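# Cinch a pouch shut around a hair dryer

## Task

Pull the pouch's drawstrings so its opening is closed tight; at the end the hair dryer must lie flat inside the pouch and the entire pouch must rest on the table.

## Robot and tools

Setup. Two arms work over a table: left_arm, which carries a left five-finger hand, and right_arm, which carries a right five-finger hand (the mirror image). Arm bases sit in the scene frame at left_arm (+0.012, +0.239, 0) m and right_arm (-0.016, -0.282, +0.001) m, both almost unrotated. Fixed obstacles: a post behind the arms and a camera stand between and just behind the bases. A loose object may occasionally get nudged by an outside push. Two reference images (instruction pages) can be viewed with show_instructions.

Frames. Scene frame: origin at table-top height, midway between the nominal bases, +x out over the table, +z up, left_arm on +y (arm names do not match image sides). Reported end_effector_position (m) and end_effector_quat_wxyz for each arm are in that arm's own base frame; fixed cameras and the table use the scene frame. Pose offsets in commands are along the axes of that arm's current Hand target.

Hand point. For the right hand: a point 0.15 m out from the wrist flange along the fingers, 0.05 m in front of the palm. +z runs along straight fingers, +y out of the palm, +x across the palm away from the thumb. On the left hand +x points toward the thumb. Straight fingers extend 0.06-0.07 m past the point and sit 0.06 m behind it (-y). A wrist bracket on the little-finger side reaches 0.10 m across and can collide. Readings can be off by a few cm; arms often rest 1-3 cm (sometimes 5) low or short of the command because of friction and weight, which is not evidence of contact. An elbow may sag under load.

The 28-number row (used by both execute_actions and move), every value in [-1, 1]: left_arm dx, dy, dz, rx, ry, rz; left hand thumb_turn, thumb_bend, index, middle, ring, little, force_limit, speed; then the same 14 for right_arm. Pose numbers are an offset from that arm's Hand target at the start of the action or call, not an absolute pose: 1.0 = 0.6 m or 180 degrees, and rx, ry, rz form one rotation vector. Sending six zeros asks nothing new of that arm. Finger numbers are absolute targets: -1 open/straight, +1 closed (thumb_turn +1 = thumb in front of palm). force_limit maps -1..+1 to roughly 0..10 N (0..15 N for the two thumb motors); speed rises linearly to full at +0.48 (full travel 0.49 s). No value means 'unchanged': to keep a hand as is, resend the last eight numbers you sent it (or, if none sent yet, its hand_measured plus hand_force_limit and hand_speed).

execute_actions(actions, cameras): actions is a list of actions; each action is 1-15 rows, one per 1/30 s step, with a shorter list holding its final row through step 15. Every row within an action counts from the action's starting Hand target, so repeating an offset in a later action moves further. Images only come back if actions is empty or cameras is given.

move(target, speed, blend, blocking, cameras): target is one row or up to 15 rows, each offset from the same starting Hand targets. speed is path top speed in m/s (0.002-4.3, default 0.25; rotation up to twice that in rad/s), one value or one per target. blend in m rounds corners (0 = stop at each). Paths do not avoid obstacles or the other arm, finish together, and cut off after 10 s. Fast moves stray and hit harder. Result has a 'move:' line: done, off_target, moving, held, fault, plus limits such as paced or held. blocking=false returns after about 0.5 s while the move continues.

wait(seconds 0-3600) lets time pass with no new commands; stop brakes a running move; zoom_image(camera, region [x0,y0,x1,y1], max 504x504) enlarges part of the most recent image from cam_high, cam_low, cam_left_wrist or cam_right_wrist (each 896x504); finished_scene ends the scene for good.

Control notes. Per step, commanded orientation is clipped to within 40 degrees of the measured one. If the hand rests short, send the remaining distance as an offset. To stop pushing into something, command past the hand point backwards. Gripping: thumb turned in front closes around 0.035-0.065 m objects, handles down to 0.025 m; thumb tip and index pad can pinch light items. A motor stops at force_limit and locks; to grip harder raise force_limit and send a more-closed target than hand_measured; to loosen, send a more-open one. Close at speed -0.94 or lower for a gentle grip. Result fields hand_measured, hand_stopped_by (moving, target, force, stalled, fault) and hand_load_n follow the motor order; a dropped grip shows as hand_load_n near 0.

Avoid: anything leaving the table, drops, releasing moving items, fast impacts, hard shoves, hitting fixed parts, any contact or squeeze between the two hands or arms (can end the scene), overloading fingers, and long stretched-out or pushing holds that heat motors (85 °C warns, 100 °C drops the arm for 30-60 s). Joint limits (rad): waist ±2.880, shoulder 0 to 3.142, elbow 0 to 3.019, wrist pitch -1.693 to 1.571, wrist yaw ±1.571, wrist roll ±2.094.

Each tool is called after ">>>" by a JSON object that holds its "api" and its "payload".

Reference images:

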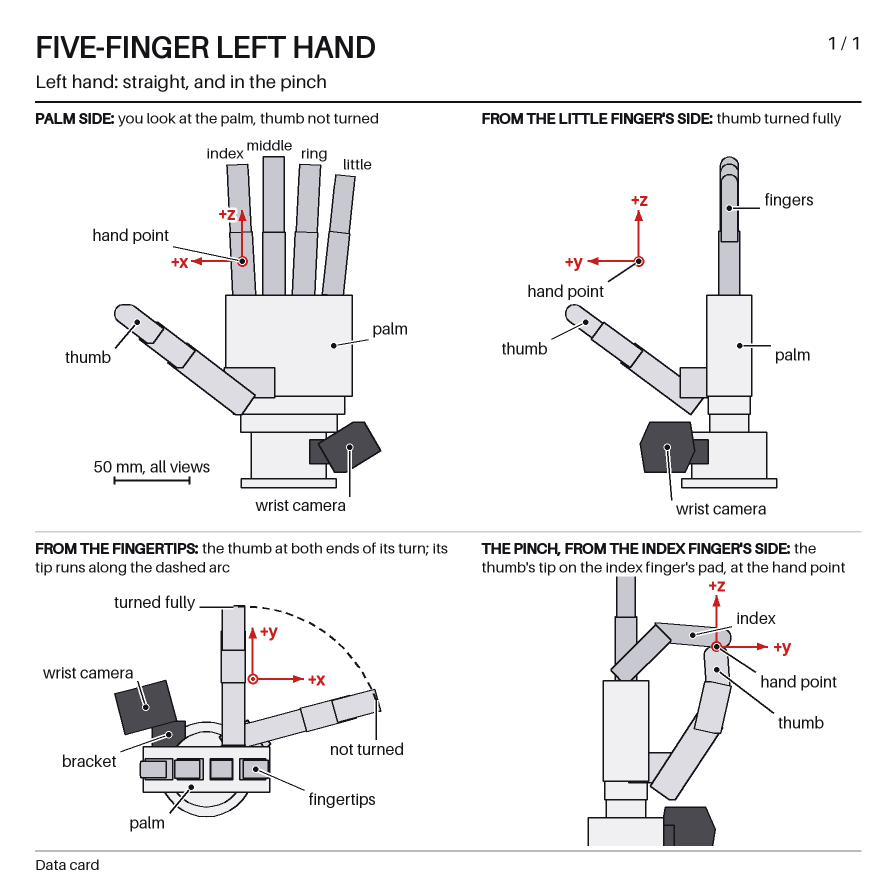

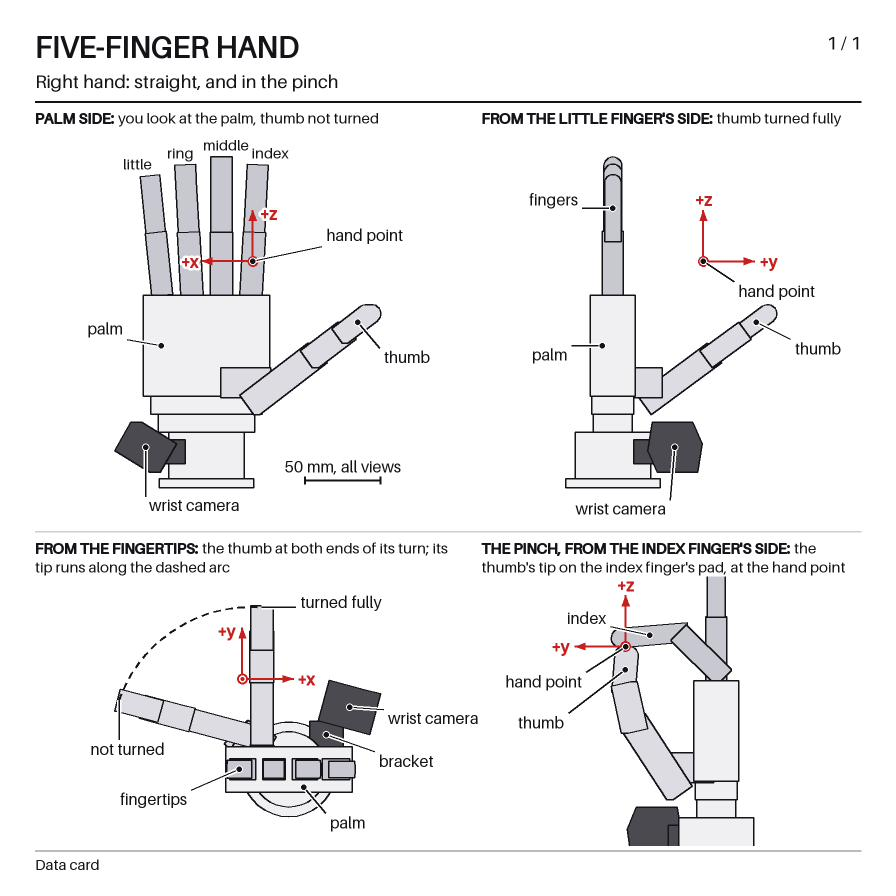

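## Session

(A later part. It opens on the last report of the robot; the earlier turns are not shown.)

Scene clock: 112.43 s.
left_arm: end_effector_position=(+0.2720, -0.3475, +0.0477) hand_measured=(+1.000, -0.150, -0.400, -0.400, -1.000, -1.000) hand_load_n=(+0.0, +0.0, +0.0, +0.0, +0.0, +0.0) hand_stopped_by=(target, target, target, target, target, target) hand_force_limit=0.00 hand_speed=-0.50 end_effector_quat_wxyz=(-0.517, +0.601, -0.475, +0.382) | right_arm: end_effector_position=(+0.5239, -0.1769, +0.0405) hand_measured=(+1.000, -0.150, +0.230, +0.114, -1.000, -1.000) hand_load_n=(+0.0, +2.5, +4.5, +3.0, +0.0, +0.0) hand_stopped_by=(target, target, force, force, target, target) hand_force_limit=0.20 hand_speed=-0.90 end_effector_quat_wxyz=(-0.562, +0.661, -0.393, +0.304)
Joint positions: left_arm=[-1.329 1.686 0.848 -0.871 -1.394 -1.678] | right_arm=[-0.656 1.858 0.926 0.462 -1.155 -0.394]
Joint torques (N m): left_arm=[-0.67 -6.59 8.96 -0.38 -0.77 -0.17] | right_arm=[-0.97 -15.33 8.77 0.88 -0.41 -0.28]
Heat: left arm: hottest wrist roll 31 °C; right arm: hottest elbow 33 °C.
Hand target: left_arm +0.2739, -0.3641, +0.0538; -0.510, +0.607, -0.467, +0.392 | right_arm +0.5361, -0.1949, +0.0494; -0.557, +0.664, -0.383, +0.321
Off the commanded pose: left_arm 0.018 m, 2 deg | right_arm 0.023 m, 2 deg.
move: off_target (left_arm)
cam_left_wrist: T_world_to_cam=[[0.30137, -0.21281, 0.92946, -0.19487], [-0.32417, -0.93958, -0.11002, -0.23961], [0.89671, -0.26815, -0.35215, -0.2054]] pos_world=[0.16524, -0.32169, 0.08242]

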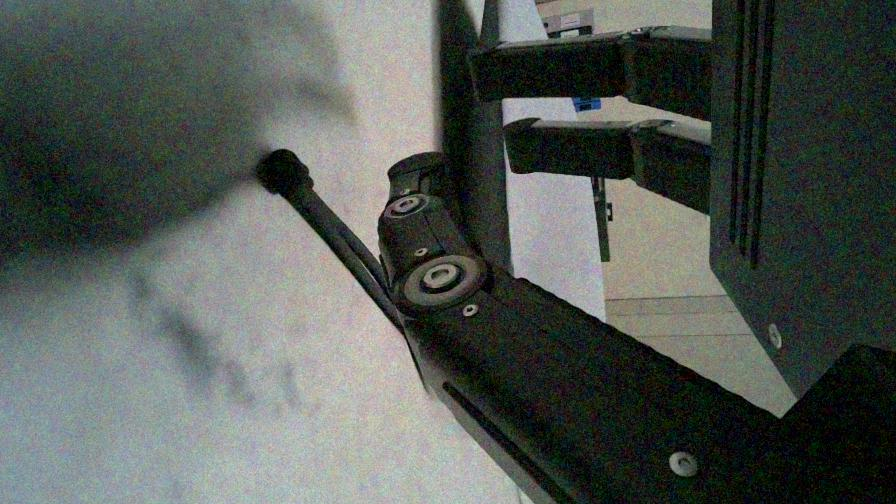

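>>> {"api": "move", "payload": {"target": [-0.004,0.0620,-0.003,0,0,0,1,-0.15,-0.4,-0.4,-1,-1,0,-0.5,0,0,0,0,0,0,1,-0.15,0.5,0.5,-1,-1,0.2,-0.9], "speed": 0.06, "cameras": ["cam_left_wrist"]}}

>>> {"api": "zoom_image", "payload": {"camera": "cam_left_wrist", "region": [240, 80, 560, 400]}}

Scene clock: 114.73 s.
left_arm: end_effector_position=(+0.2644, -0.3469, +0.0131) hand_measured=(+1.000, -0.150, -0.400, -0.400, -1.000, -1.000) hand_load_n=(+0.0, +0.0, +0.0, +0.0, +0.0, +0.0) hand_stopped_by=(target, target, target, target, target, target) hand_force_limit=0.00 hand_speed=-0.50 end_effector_quat_wxyz=(-0.518, +0.602, -0.474, +0.382) | right_arm: end_effector_position=(+0.5239, -0.1769, +0.0405) hand_measured=(+1.000, -0.150, +0.230, +0.114, -1.000, -1.000) hand_load_n=(+0.0, +2.5, +4.5, +3.0, +0.0, +0.0) hand_stopped_by=(target, target, force, force, target, target) hand_force_limit=0.20 hand_speed=-0.90 end_effector_quat_wxyz=(-0.562, +0.661, -0.393, +0.304)
Joint positions: left_arm=[-1.349 1.785 0.848 -0.892 -1.391 -1.802] | right_arm=[-0.656 1.858 0.926 0.462 -1.155 -0.394]
Joint torques (N m): left_arm=[-0.79 -6.95 8.09 -0.64 -0.71 -0.17] | right_arm=[-0.44 -15.33 8.81 0.92 -0.45 -0.27]
Heat: left arm: hottest wrist roll 31 °C; right arm: hottest elbow 33 °C.
Hand target: left_arm +0.2653, -0.3639, +0.0173; -0.510, +0.607, -0.467, +0.392 | right_arm +0.5361, -0.1949, +0.0494; -0.557, +0.664, -0.383, +0.321
Off the commanded pose: left_arm 0.018 m, 2 deg | right_arm 0.023 m, 2 deg.
move: off_target (left_arm)
cam_left_wrist: T_world_to_cam=[[0.30027, -0.21081, 0.93027, -0.15931], [-0.32199, -0.94043, -0.10918, -0.24625], [0.89787, -0.26675, -0.35026, -0.21038]] pos_world=[0.15744, -0.32128, 0.04763]

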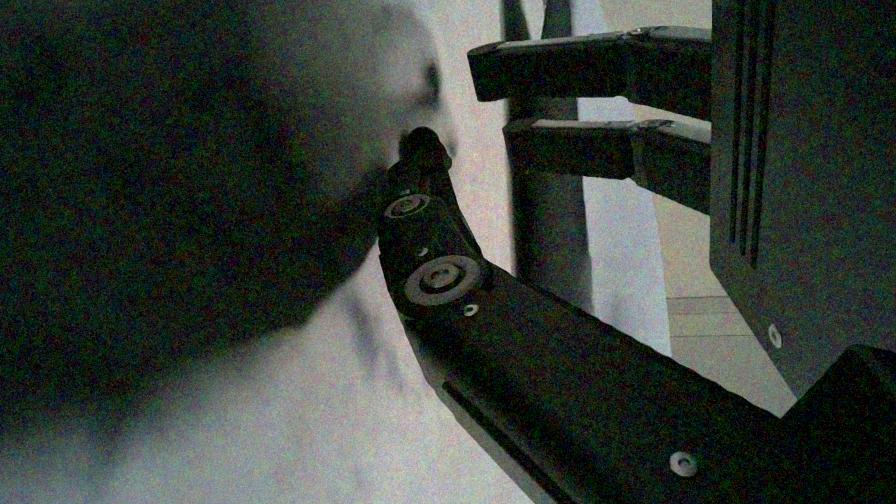

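Scaled by 1.575.

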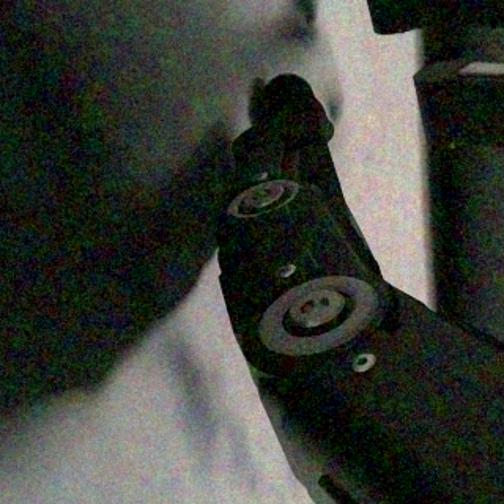

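>>> {"api": "move", "payload": {"target": [[0,0,0,0,0,0,1,-0.15,0.2,-0.4,-1,-1,0.2,-0.8,0,0,0,0,0,0,1,-0.15,0.5,0.5,-1,-1,0.2,-0.9],[0,0,0,0,0,0,1,-0.15,0.2,0.5,-1,-1,0.4,-0.9,0,0,0,0,0,0,1,-0.15,0.5,0.5,-1,-1,0.2,-0.9]], "speed": 0.05, "cameras": ["cam_left_wrist"]}}

>>> {"api": "zoom_image", "payload": {"camera": "cam_left_wrist", "region": [240, 80, 560, 400]}}

Scene clock: 119.10 s.
left_arm: end_effector_position=(+0.2651, -0.3488, +0.0148) hand_measured=(+1.000, -0.150, +0.200, +0.128, -1.000, -1.000) hand_load_n=(+0.0, +2.5, +0.0, +7.5, -0.5, +0.0) hand_stopped_by=(target, target, target, force, target, target) hand_force_limit=0.40 hand_speed=-0.90 end_effector_quat_wxyz=(-0.518, +0.601, -0.472, +0.384) | right_arm: end_effector_position=(+0.5239, -0.1769, +0.0405) hand_measured=(+1.000, -0.150, +0.230, +0.114, -1.000, -1.000) hand_load_n=(+0.0, +3.0, +5.0, +3.0, +0.0, +0.0) hand_stopped_by=(target, target, force, force, target, target) hand_force_limit=0.20 hand_speed=-0.90 end_effector_quat_wxyz=(-0.562, +0.661, -0.393, +0.304)
Joint positions: left_arm=[-1.349 1.786 0.853 -0.897 -1.396 -1.807] | right_arm=[-0.656 1.858 0.926 0.462 -1.155 -0.394]
Joint torques (N m): left_arm=[-0.79 -7.12 7.79 -0.59 -0.55 -0.15] | right_arm=[-0.56 -15.44 8.75 0.91 -0.42 -0.27]
Heat: left arm: hottest wrist roll 31 °C; right arm: hottest elbow 33 °C.
Hand target: left_arm +0.2652, -0.3639, +0.0173; -0.510, +0.607, -0.467, +0.392 | right_arm +0.5361, -0.1949, +0.0494; -0.557, +0.664, -0.383, +0.321
Off the commanded pose: left_arm 0.015 m, 2 deg | right_arm 0.023 m, 2 deg.
move: done; target 2's new numbers were sent with left_arm's hand 0.015 m and 2 deg from that target
cam_left_wrist: T_world_to_cam=[[0.29498, -0.20791, 0.93261, -0.15913], [-0.32199, -0.94058, -0.10784, -0.24766], [0.89962, -0.26848, -0.3444, -0.21214]] pos_world=[0.15804, -0.32299, 0.04863]

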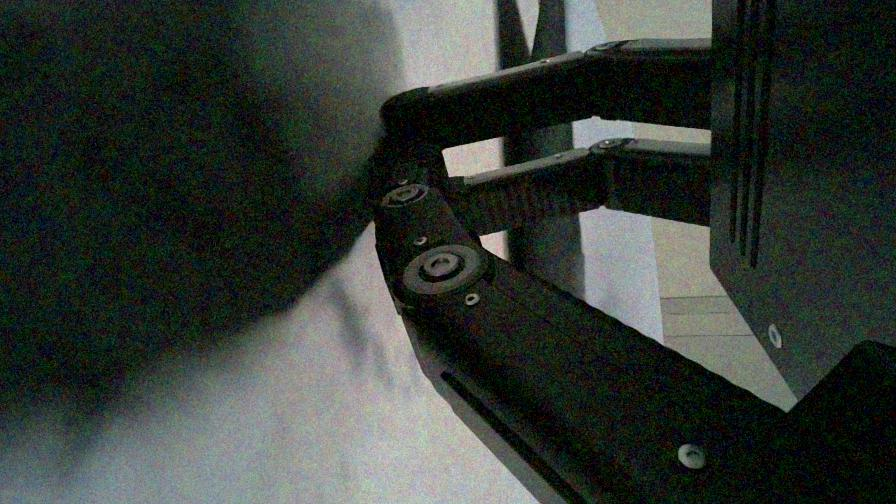

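Scaled by 1.575.

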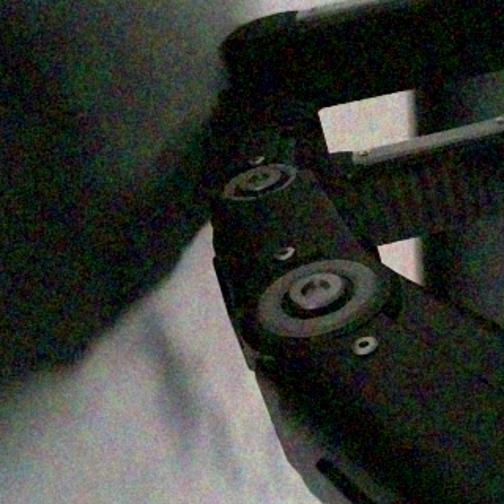

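>>> {"api": "move", "payload": {"target": [[0,0,0,0,0,0,1,0.1,0.2,0.5,-1,-1,-0.2,-0.9,0,0,0,0,0,0,1,-0.15,0.5,0.5,-1,-1,0.2,-0.9],[0.0,-0.06,0,0,0,0,1,0.1,0.2,0.5,-1,-1,-0.2,-0.9,0,0,0,0,0,0,1,-0.15,0.5,0.5,-1,-1,0.2,-0.9]], "speed": 0.05, "cameras": ["cam_left_wrist","cam_high"]}}

>>> {"api": "zoom_image", "payload": {"camera": "cam_high", "region": [320, 240, 500, 420]}}

Scene clock: 123.00 s.
left_arm: end_effector_position=(+0.2655, -0.3502, +0.0408) hand_measured=(+1.000, +0.100, +0.200, +0.128, -1.000, -1.000) hand_load_n=(+0.0, +0.5, +0.0, +0.0, +0.0, +0.0) hand_stopped_by=(target, target, target, force, target, target) hand_force_limit=-0.20 hand_speed=-0.90 end_effector_quat_wxyz=(-0.514, +0.602, -0.473, +0.387) | right_arm: end_effector_position=(+0.5239, -0.1769, +0.0405) hand_measured=(+1.000, -0.150, +0.230, +0.114, -1.000, -1.000) hand_load_n=(+0.0, +2.5, +5.0, +3.0, +0.0, +0.0) hand_stopped_by=(target, target, force, force, target, target) hand_force_limit=0.20 hand_speed=-0.90 end_effector_quat_wxyz=(-0.562, +0.661, -0.393, +0.304)
Joint positions: left_arm=[-1.347 1.715 0.856 -0.923 -1.394 -1.764] | right_arm=[-0.656 1.858 0.926 0.462 -1.155 -0.394]
Joint torques (N m): left_arm=[0.32 -8.18 8.44 -0.35 -0.78 0.18] | right_arm=[-0.38 -15.5 8.77 0.91 -0.4 -0.27]
Heat: left arm: hottest wrist roll 31 °C; right arm: hottest elbow 33 °C.
Hand target: left_arm +0.2714, -0.3623, +0.0529; -0.510, +0.607, -0.466, +0.392 | right_arm +0.5361, -0.1949, +0.0494; -0.557, +0.664, -0.383, +0.321
Off the commanded pose: left_arm 0.018 m, 1 deg | right_arm 0.023 m, 2 deg.
move: off_target (left_arm)
cam_left_wrist: T_world_to_cam=[[0.29599, -0.20357, 0.93324, -0.18249], [-0.32723, -0.93951, -0.10115, -0.24456], [0.89739, -0.27544, -0.34471, -0.20576]] pos_world=[0.15863, -0.32359, 0.07464]
Images, in order (width x height): cam_high 896x504, cam_left_wrist 896x504.

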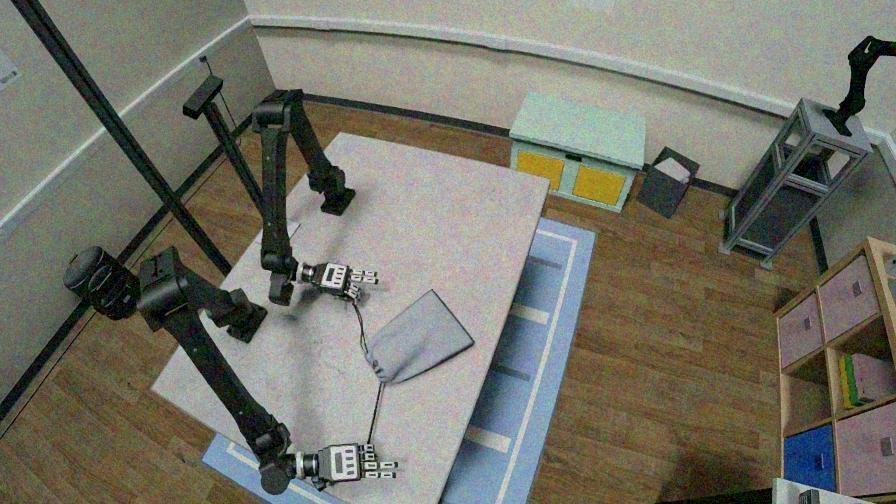

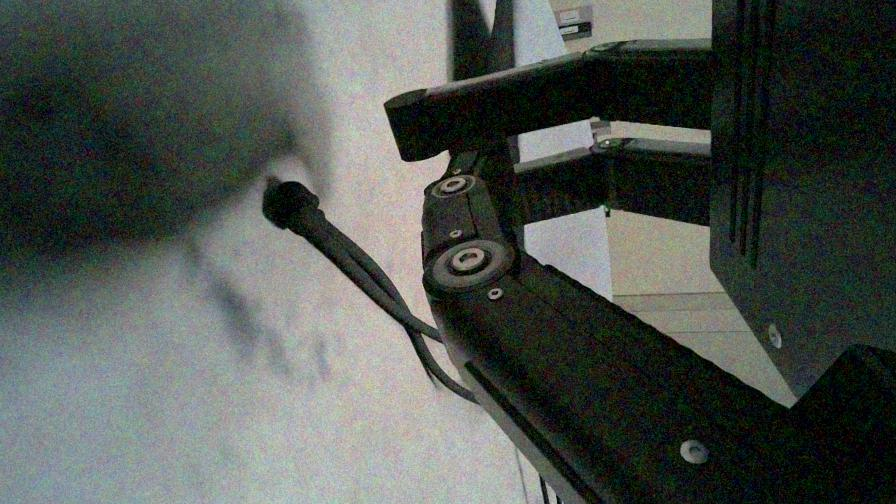

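Scaled by 2.800.

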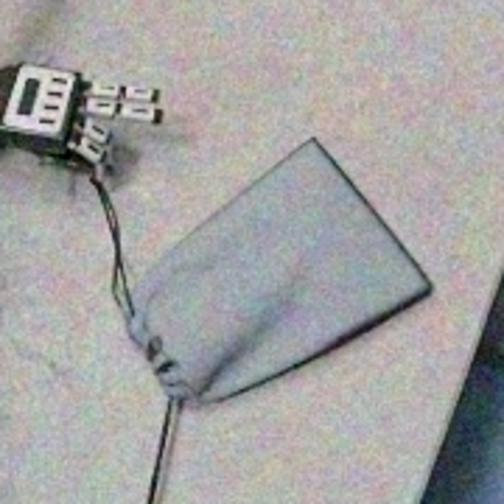

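>>> {"api": "move", "payload": {"target": [0.0,-0.035,0,0,0,0,1,0.0,-0.4,-0.4,-1,-1,0,-0.5,-0.003,0.03,-0.169,0,0,0,1,-0.15,0.5,0.5,-1,-1,0.2,-0.9], "speed": 0.07, "cameras": ["cam_left_wrist","cam_high","cam_low"]}}

>>> {"api": "zoom_image", "payload": {"camera": "cam_high", "region": [320, 240, 500, 420]}}

>>> {"api": "zoom_image", "payload": {"camera": "cam_left_wrist", "region": [200, 80, 560, 400]}}

Scene clock: 128.27 s.
left_arm: end_effector_position=(+0.2686, -0.3482, +0.0590) hand_measured=(+1.000, +0.000, -0.400, -0.400, -1.000, -1.000) hand_load_n=(+0.0, +0.0, +0.0, -0.5, +0.0, +0.0) hand_stopped_by=(target, target, target, target, target, target) hand_force_limit=0.00 hand_speed=-0.50 end_effector_quat_wxyz=(-0.515, +0.601, -0.474, +0.385) | right_arm: end_effector_position=(+0.4442, -0.2353, +0.0372) hand_measured=(+1.000, -0.150, +0.230, +0.114, -1.000, -1.000) hand_load_n=(+0.0, +2.5, +5.0, +3.0, -0.5, +0.0) hand_stopped_by=(target, target, force, force, target, target) hand_force_limit=0.20 hand_speed=-0.90 end_effector_quat_wxyz=(-0.563, +0.659, -0.392, +0.306)
Joint positions: left_arm=[-1.338 1.662 0.856 -0.925 -1.394 -1.707] | right_arm=[-0.86 1.815 0.919 0.092 -1.321 -0.75]
Joint torques (N m): left_arm=[0.26 -8.06 9.2 -0.29 -0.83 0.17] | right_arm=[-0.38 -17.26 6.35 0.5 -0.71 -0.27]
Heat: left arm: hottest wrist roll 31 °C; right arm: hottest elbow 33 °C.
Hand target: left_arm +0.2749, -0.3613, +0.0735; -0.510, +0.607, -0.467, +0.392 | right_arm +0.4461, -0.2450, +0.0492; -0.557, +0.664, -0.383, +0.321
Off the commanded pose: left_arm 0.021 m, 2 deg | right_arm 0.016 m, 2 deg.
move: off_target (left_arm, right_arm)
cam_left_wrist: T_world_to_cam=[[0.2987, -0.20798, 0.93141, -0.20227], [-0.32782, -0.93894, -0.10453, -0.23923], [0.89628, -0.27411, -0.34864, -0.20065]] pos_world=[0.16183, -0.32169, 0.09343]
Images, in order (width x height): cam_high 896x504, cam_low 896x504, cam_left_wrist 896x504.

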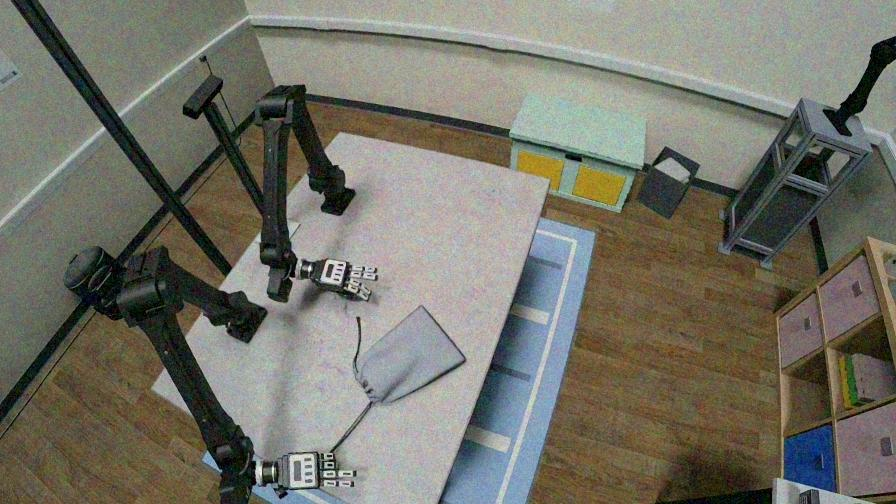

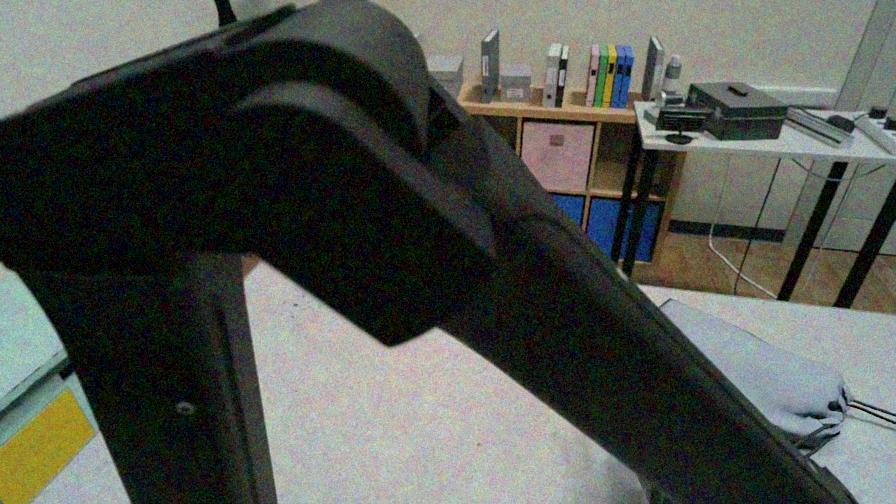

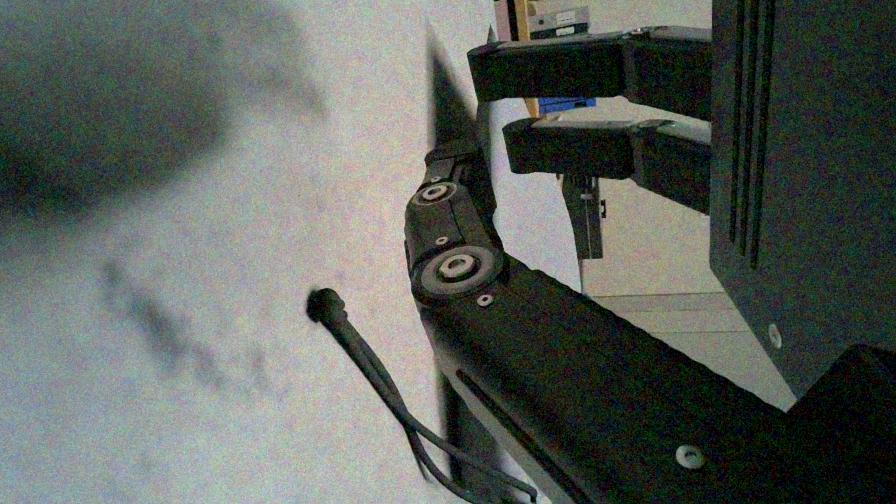

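Scaled by 2.800.

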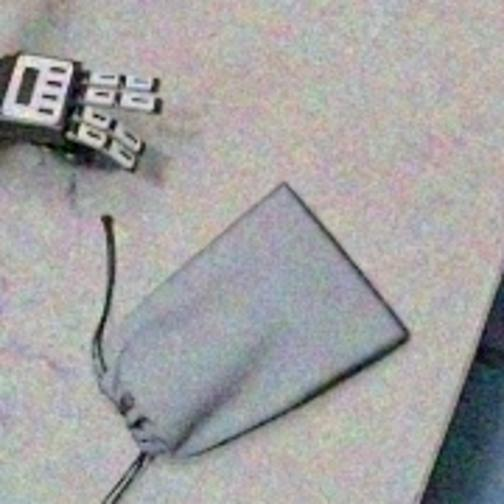

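Scaled by 1.400.

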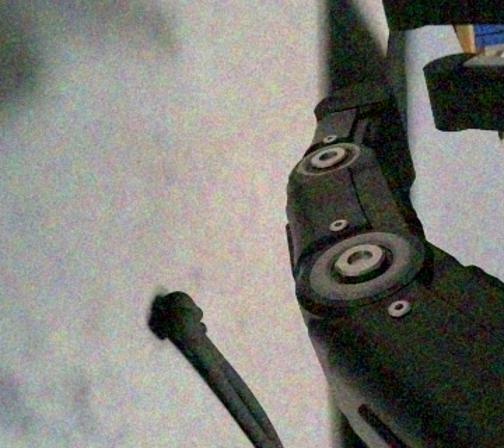

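>>> {"api": "move", "payload": {"target": [0.0667,0.0578,0.0037,0,-0.0274,-0.0048,1,0.0,-0.4,-0.4,-1,-1,0,-0.5,0,0,0,0,0,0,1,-0.15,0.5,0.5,-1,-1,0.2,-0.9], "speed": 0.07, "cameras": ["cam_left_wrist"]}}

>>> {"api": "zoom_image", "payload": {"camera": "cam_left_wrist", "region": [240, 80, 560, 400]}}

Scene clock: 131.03 s.
left_arm: end_effector_position=(+0.2780, -0.3878, +0.0344) hand_measured=(+1.000, +0.000, -0.400, -0.400, -1.000, -1.000) hand_load_n=(+0.0, +0.0, +0.0, +0.0, +0.0, +0.0) hand_stopped_by=(target, target, target, target, target, target) hand_force_limit=0.00 hand_speed=-0.50 end_effector_quat_wxyz=(-0.524, +0.619, -0.458, +0.364) | right_arm: end_effector_position=(+0.4442, -0.2353, +0.0373) hand_measured=(+1.000, -0.150, +0.230, +0.114, -1.000, -1.000) hand_load_n=(+0.0, +2.5, +5.0, +3.0, +0.0, +0.0) hand_stopped_by=(target, target, force, force, target, target) hand_force_limit=0.20 hand_speed=-0.90 end_effector_quat_wxyz=(-0.563, +0.660, -0.392, +0.307)
Joint positions: left_arm=[-1.338 1.868 1.061 -1.22 -1.363 -2.006] | right_arm=[-0.86 1.815 0.919 0.092 -1.321 -0.751]
Joint torques (N m): left_arm=[-0.15 -8.53 8.64 -1.03 -0.62 -0.14] | right_arm=[-0.67 -17.26 6.27 0.65 -0.68 -0.25]
Heat: left arm: hottest wrist roll 31 °C; right arm: hottest elbow 33 °C.
Hand target: left_arm +0.2815, -0.4009, +0.0389; -0.526, +0.627, -0.440, +0.369 | right_arm +0.4460, -0.2448, +0.0492; -0.557, +0.663, -0.383, +0.322
Off the commanded pose: left_arm 0.014 m, 2 deg | right_arm 0.015 m, 2 deg.
joint sent to its limit (left arm) — joint 6 (wrist roll), lower limit. The joint targets still meet the commanded pose.
move: off_target (left_arm)
cam_left_wrist: T_world_to_cam=[[0.32311, -0.18882, 0.92733, -0.18953], [-0.26882, -0.95784, -0.10136, -0.29976], [0.90738, -0.21654, -0.36025, -0.20888]] pos_world=[0.17019, -0.36814, 0.07012]

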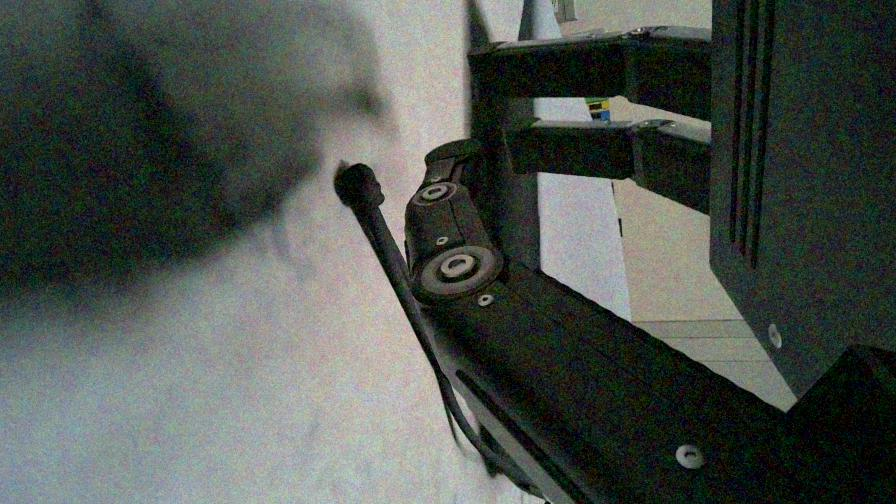

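Scaled by 1.575.

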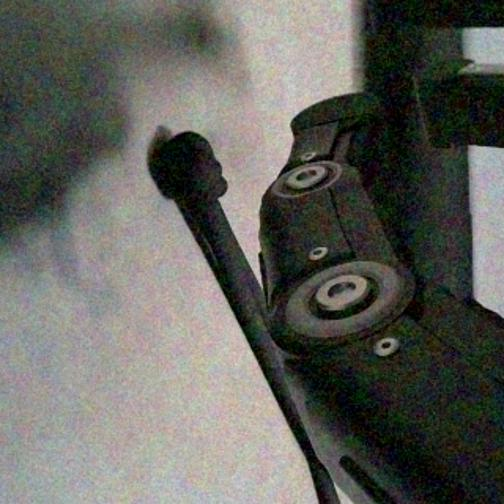

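>>> {"api": "move", "payload": {"target": [0.0058,0.0400,0.0035,0,0,0,1,0.0,-0.4,-0.4,-1,-1,0,-0.5,0,0,0,0,0,0,1,-0.15,0.5,0.5,-1,-1,0.2,-0.9], "speed": 0.05, "cameras": ["cam_left_wrist"]}}

>>> {"api": "zoom_image", "payload": {"camera": "cam_left_wrist", "region": [300, 60, 560, 320]}}

Scene clock: 132.73 s.
left_arm: end_effector_position=(+0.2775, -0.3868, +0.0114) hand_measured=(+1.000, +0.000, -0.400, -0.400, -1.000, -1.000) hand_load_n=(-0.5, +0.0, +0.0, +0.0, +0.0, +0.0) hand_stopped_by=(target, target, target, target, target, target) hand_force_limit=0.00 hand_speed=-0.50 end_effector_quat_wxyz=(-0.529, +0.615, -0.464, +0.357) | right_arm: end_effector_position=(+0.4442, -0.2353, +0.0373) hand_measured=(+1.000, -0.150, +0.230, +0.114, -1.000, -1.000) hand_load_n=(+0.0, +2.5, +5.0, +3.0, +0.0, +0.0) hand_stopped_by=(target, target, force, force, target, target) hand_force_limit=0.20 hand_speed=-0.90 end_effector_quat_wxyz=(-0.563, +0.660, -0.392, +0.307)
Joint positions: left_arm=[-1.338 1.921 1.061 -1.191 -1.36 -2.006] | right_arm=[-0.86 1.815 0.919 0.092 -1.321 -0.751]
Joint torques (N m): left_arm=[-0.38 -8.88 8.31 -0.13 -0.62 -0.16] | right_arm=[-0.44 -17.2 6.31 0.75 -0.73 -0.25]
Heat: left arm: hottest wrist roll 31 °C; right arm: hottest elbow 33 °C.
Hand target: left_arm +0.2807, -0.4049, +0.0150; -0.527, +0.627, -0.440, +0.369 | right_arm +0.4460, -0.2448, +0.0492; -0.557, +0.663, -0.383, +0.322
Off the commanded pose: left_arm 0.019 m, 3 deg | right_arm 0.015 m, 2 deg.
joint sent to its limit (left arm) — joint 6 (wrist roll), lower limit. The joint targets still meet the commanded pose.
move: off_target (left_arm)
cam_left_wrist: T_world_to_cam=[[0.33022, -0.20811, 0.92068, -0.17722], [-0.26839, -0.95583, -0.11979, -0.30047], [0.90494, -0.20754, -0.37149, -0.2123]] pos_world=[0.16999, -0.36814, 0.0483]

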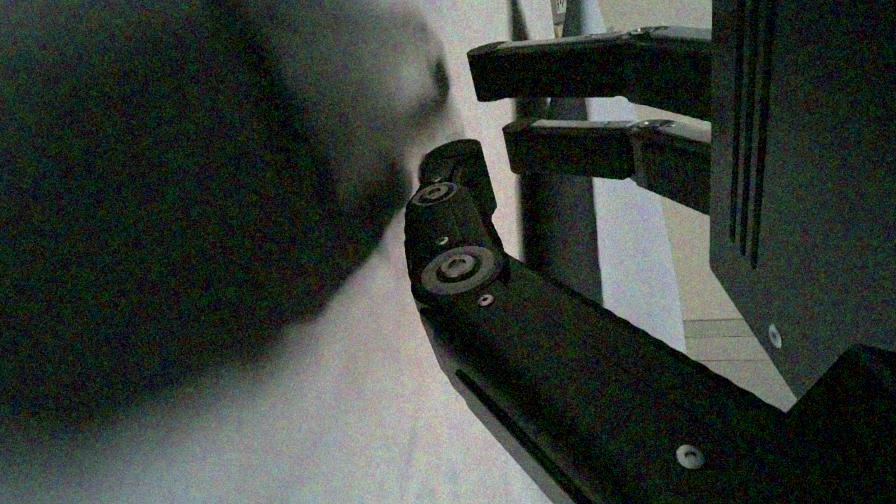

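Scaled by 1.938.

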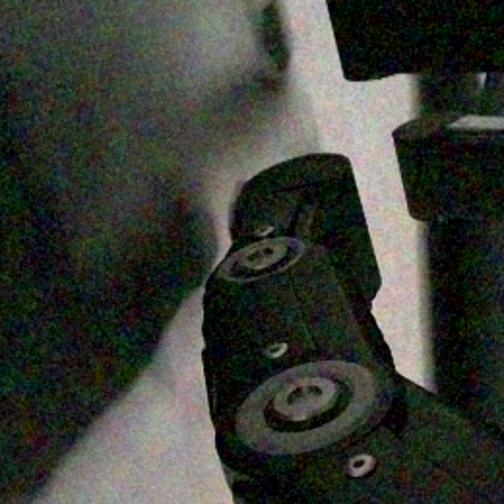

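>>> {"api": "move", "payload": {"target": [0.0130,-0.003,0.0040,0,0,0,1,0.0,-0.4,-0.4,-1,-1,0,-0.5,0,0,0,0,0,0,1,-0.15,0.5,0.5,-1,-1,0.2,-0.9], "speed": 0.05, "cameras": ["cam_left_wrist"]}}

>>> {"api": "zoom_image", "payload": {"camera": "cam_left_wrist", "region": [300, 60, 560, 320]}}

Scene clock: 134.03 s.
left_arm: end_effector_position=(+0.2803, -0.3981, +0.0126) hand_measured=(+1.000, +0.000, -0.400, -0.400, -1.000, -1.000) hand_load_n=(+0.0, +0.0, +0.0, +0.0, +0.0, +0.0) hand_stopped_by=(target, target, target, target, target, target) hand_force_limit=0.00 hand_speed=-0.50 end_effector_quat_wxyz=(-0.525, +0.618, -0.460, +0.362) | right_arm: end_effector_position=(+0.4442, -0.2353, +0.0373) hand_measured=(+1.000, -0.150, +0.230, +0.114, -1.000, -1.000) hand_load_n=(-0.5, +2.5, +5.0, +3.0, +0.0, +0.0) hand_stopped_by=(target, target, force, force, target, target) hand_force_limit=0.20 hand_speed=-0.90 end_effector_quat_wxyz=(-0.563, +0.660, -0.392, +0.307)
Joint positions: left_arm=[-1.338 1.934 1.09 -1.191 -1.361 -2.006] | right_arm=[-0.86 1.815 0.919 0.092 -1.321 -0.751]
Joint torques (N m): left_arm=[0.15 -8.88 8.29 -0.61 -0.75 -0.15] | right_arm=[-0.26 -17.14 6.31 0.7 -0.67 -0.25]
Heat: left arm: hottest wrist roll 31 °C; right arm: hottest elbow 33 °C.
Hand target: left_arm +0.2859, -0.4112, +0.0162; -0.527, +0.627, -0.440, +0.369 | right_arm +0.4460, -0.2448, +0.0492; -0.557, +0.663, -0.383, +0.322
Off the commanded pose: left_arm 0.015 m, 3 deg | right_arm 0.015 m, 2 deg.
joint sent to its limit (left arm) — joint 6 (wrist roll), lower limit. The joint targets still meet the commanded pose.
move: off_target (left_arm)
cam_left_wrist: T_world_to_cam=[[0.3262, -0.19392, 0.92519, -0.17491], [-0.26827, -0.95748, -0.10611, -0.31116], [0.90643, -0.21359, -0.36436, -0.21955]] pos_world=[0.17259, -0.37874, 0.04881]

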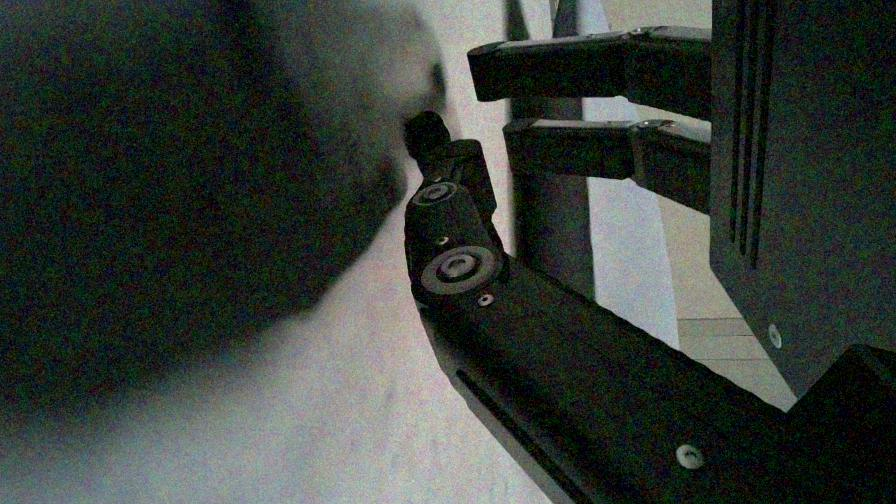

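Scaled by 1.938.

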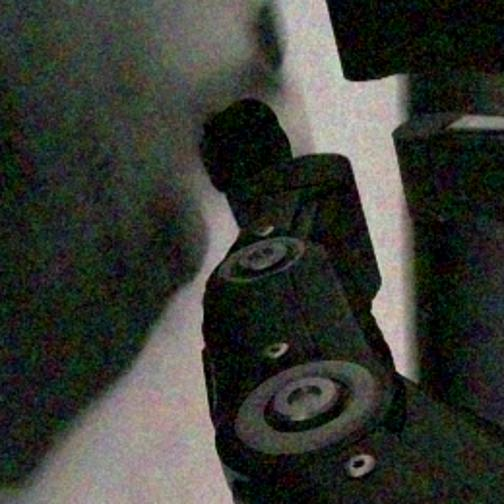

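>>> {"api": "move", "payload": {"target": [-0.030,-0.004,-0.010,0,0,0,1,0.0,-0.4,-0.4,-1,-1,0,-0.5,0,0,0,0,0,0,1,-0.15,0.5,0.5,-1,-1,0.2,-0.9], "speed": 0.05, "cameras": ["cam_left_wrist"]}}

>>> {"api": "zoom_image", "payload": {"camera": "cam_left_wrist", "region": [300, 60, 560, 320]}}

Scene clock: 135.80 s.
left_arm: end_effector_position=(+0.2781, -0.3951, +0.0177) hand_measured=(+1.000, +0.000, -0.400, -0.400, -1.000, -1.000) hand_load_n=(+0.0, +0.0, +0.0, +0.0, +0.0, +0.0) hand_stopped_by=(target, target, target, target, target, target) hand_force_limit=0.00 hand_speed=-0.50 end_effector_quat_wxyz=(-0.522, +0.621, -0.459, +0.363) | right_arm: end_effector_position=(+0.4442, -0.2353, +0.0373) hand_measured=(+1.000, -0.150, +0.230, +0.114, -1.000, -1.000) hand_load_n=(+0.0, +2.5, +5.0, +3.0, +0.0, +0.0) hand_stopped_by=(target, target, force, force, target, target) hand_force_limit=0.20 hand_speed=-0.90 end_effector_quat_wxyz=(-0.563, +0.660, -0.392, +0.307)
Joint positions: left_arm=[-1.34 1.913 1.077 -1.19 -1.356 -2.006] | right_arm=[-0.86 1.815 0.919 0.092 -1.321 -0.751]
Joint torques (N m): left_arm=[-0.73 -10.34 4.29 0.03 -0.61 -0.15] | right_arm=[-0.32 -17.2 6.24 0.75 -0.69 -0.24]
Heat: left arm: hottest wrist roll 31 °C; right arm: hottest elbow 33 °C.
Hand target: left_arm +0.2746, -0.3963, +0.0197; -0.526, +0.627, -0.440, +0.369 | right_arm +0.4460, -0.2448, +0.0492; -0.557, +0.663, -0.383, +0.322
Off the commanded pose: left_arm 0.004 m, 2 deg | right_arm 0.015 m, 2 deg.
joint sent to its limit (left arm) — joint 6 (wrist roll), lower limit. The joint targets still meet the commanded pose.
move: done
cam_left_wrist: T_world_to_cam=[[0.32842, -0.18552, 0.92614, -0.17558], [-0.26856, -0.95839, -0.09674, -0.30882], [0.90555, -0.21695, -0.36457, -0.21618]] pos_world=[0.17049, -0.37544, 0.05392]

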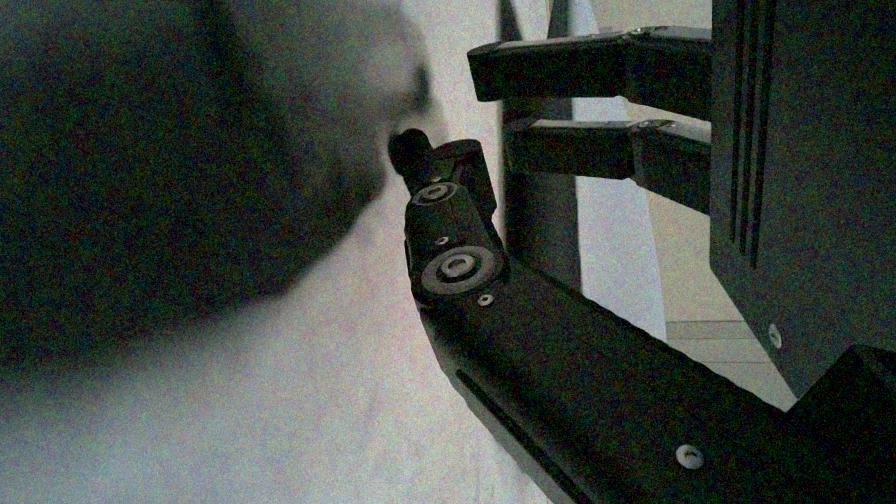

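Scaled by 1.938.

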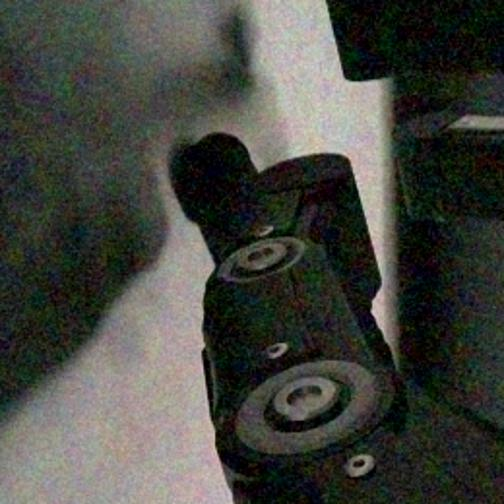

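>>> {"api": "move", "payload": {"target": [-0.014,0.011,-0.005,0,0,0,1,0.0,-0.4,-0.4,-1,-1,0,-0.5,0,0,0,0,0,0,1,-0.15,0.5,0.5,-1,-1,0.2,-0.9], "speed": 0.05, "cameras": ["cam_left_wrist"]}}

>>> {"api": "zoom_image", "payload": {"camera": "cam_left_wrist", "region": [300, 60, 560, 320]}}

Scene clock: 137.23 s.
left_arm: end_effector_position=(+0.2711, -0.3887, +0.0109) hand_measured=(+1.000, +0.000, -0.400, -0.400, -1.000, -1.000) hand_load_n=(+0.0, +0.0, +0.0, +0.0, +0.0, +0.0) hand_stopped_by=(target, target, target, target, target, target) hand_force_limit=0.00 hand_speed=-0.50 end_effector_quat_wxyz=(-0.519, +0.620, -0.463, +0.363) | right_arm: end_effector_position=(+0.4442, -0.2353, +0.0373) hand_measured=(+1.000, -0.150, +0.230, +0.114, -1.000, -1.000) hand_load_n=(-0.5, +2.5, +5.0, +3.0, +0.0, +0.0) hand_stopped_by=(target, target, force, force, target, target) hand_force_limit=0.20 hand_speed=-0.90 end_effector_quat_wxyz=(-0.563, +0.660, -0.392, +0.307)
Joint positions: left_arm=[-1.351 1.908 1.046 -1.165 -1.35 -2.006] | right_arm=[-0.86 1.815 0.919 0.092 -1.321 -0.751]
Joint torques (N m): left_arm=[-0.73 -10.4 4.16 -0.14 -0.62 -0.16] | right_arm=[-0.62 -17.26 6.3 0.66 -0.69 -0.24]
Heat: left arm: hottest wrist roll 31 °C; right arm: hottest elbow 33 °C.
Hand target: left_arm +0.2679, -0.3899, +0.0139; -0.526, +0.627, -0.440, +0.369 | right_arm +0.4460, -0.2448, +0.0492; -0.557, +0.663, -0.383, +0.322
Off the commanded pose: left_arm 0.004 m, 3 deg | right_arm 0.015 m, 2 deg.
joint sent to its limit (left arm) — joint 6 (wrist roll), lower limit. The joint targets are off in orientation, not in position.
move: off_target (left_arm)
cam_left_wrist: T_world_to_cam=[[0.33203, -0.18847, 0.92425, -0.16796], [-0.27713, -0.95608, -0.09541, -0.30203], [0.90164, -0.22445, -0.36968, -0.21263]] pos_world=[0.16378, -0.36815, 0.04782]

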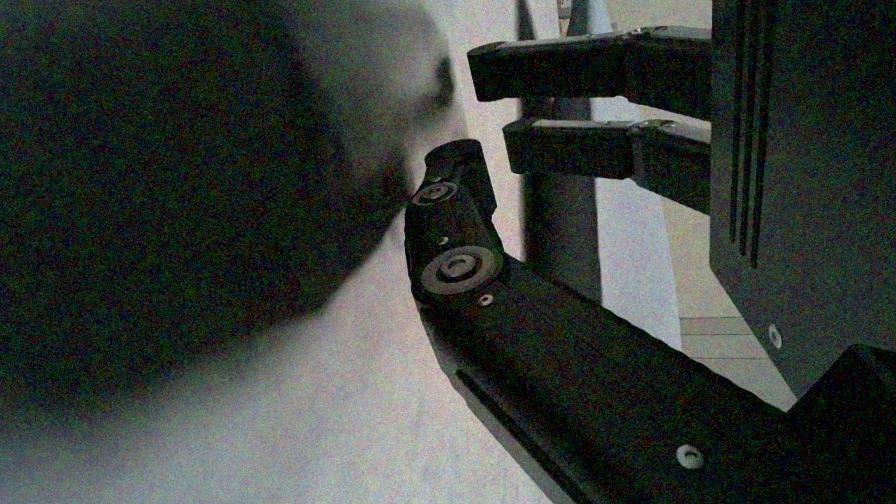

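Scaled by 1.938.

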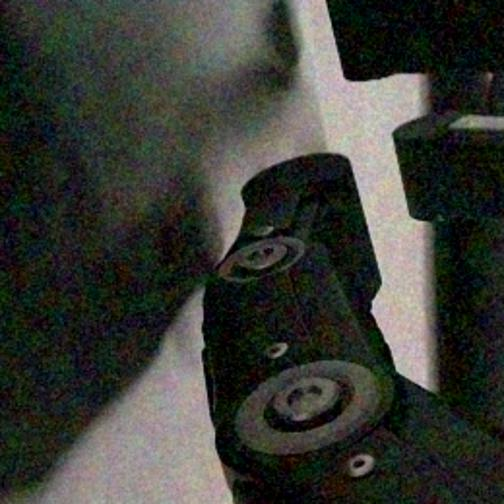

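>>> {"api": "move", "payload": {"target": [[0,0,0,0,0,0,1,0.0,0.3,0.3,-1,-1,-0.3,-0.8,0,0,0,0,0,0,1,-0.15,0.5,0.5,-1,-1,0.2,-0.9],[0,0,0,0,0,0,1,0.0,0.5,0.5,-1,-1,0.2,-0.9,0,0,0,0,0,0,1,-0.15,0.5,0.5,-1,-1,0.2,-0.9]], "speed": 0.05, "cameras": ["cam_left_wrist"]}}

>>> {"api": "zoom_image", "payload": {"camera": "cam_left_wrist", "region": [300, 60, 560, 320]}}

Scene clock: 139.63 s.
left_arm: end_effector_position=(+0.2720, -0.3901, +0.0156) hand_measured=(+1.000, +0.000, +0.252, +0.242, -1.000, -1.000) hand_load_n=(+0.0, +1.0, +7.0, +7.5, +0.0, +0.0) hand_stopped_by=(target, target, force, force, target, target) hand_force_limit=0.20 hand_speed=-0.90 end_effector_quat_wxyz=(-0.518, +0.619, -0.460, +0.368) | right_arm: end_effector_position=(+0.4442, -0.2353, +0.0373) hand_measured=(+1.000, -0.150, +0.230, +0.114, -1.000, -1.000) hand_load_n=(-0.5, +2.5, +4.5, +3.0, +0.0, +0.0) hand_stopped_by=(target, target, force, force, target, target) hand_force_limit=0.20 hand_speed=-0.90 end_effector_quat_wxyz=(-0.563, +0.660, -0.392, +0.307)
Joint positions: left_arm=[-1.351 1.9 1.046 -1.165 -1.357 -2.007] | right_arm=[-0.86 1.815 0.919 0.092 -1.321 -0.751]
Joint torques (N m): left_arm=[-0.67 -9.7 4.22 -0.01 -0.4 -0.14] | right_arm=[-0.38 -17.38 6.32 0.66 -0.69 -0.24]
Heat: left arm: hottest wrist roll 31 °C; right arm: hottest elbow 33 °C.
Hand target: left_arm +0.2679, -0.3899, +0.0139; -0.526, +0.627, -0.440, +0.369 | right_arm +0.4460, -0.2448, +0.0492; -0.557, +0.663, -0.383, +0.322
Off the commanded pose: left_arm 0.004 m, 3 deg | right_arm 0.015 m, 2 deg.
joint sent to its limit (left arm) — joint 6 (wrist roll), lower limit. The joint targets are off in orientation, not in position.
move: done; target 2's new numbers were sent with left_arm's hand 0.004 m and 3 deg from that target
cam_left_wrist: T_world_to_cam=[[0.32394, -0.1821, 0.92839, -0.16822], [-0.27902, -0.95604, -0.09016, -0.3022], [0.90399, -0.22984, -0.36051, -0.21495]] pos_world=[0.16448, -0.36895, 0.05143]

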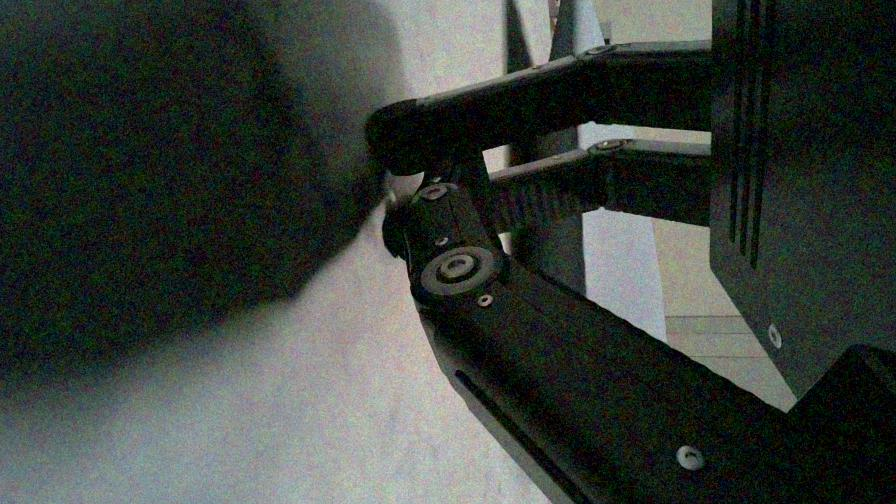

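Scaled by 1.938.

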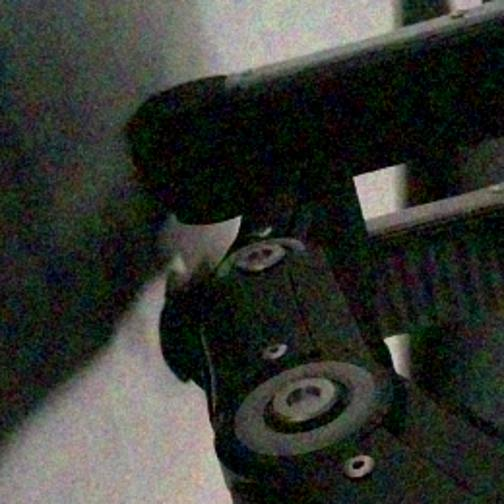

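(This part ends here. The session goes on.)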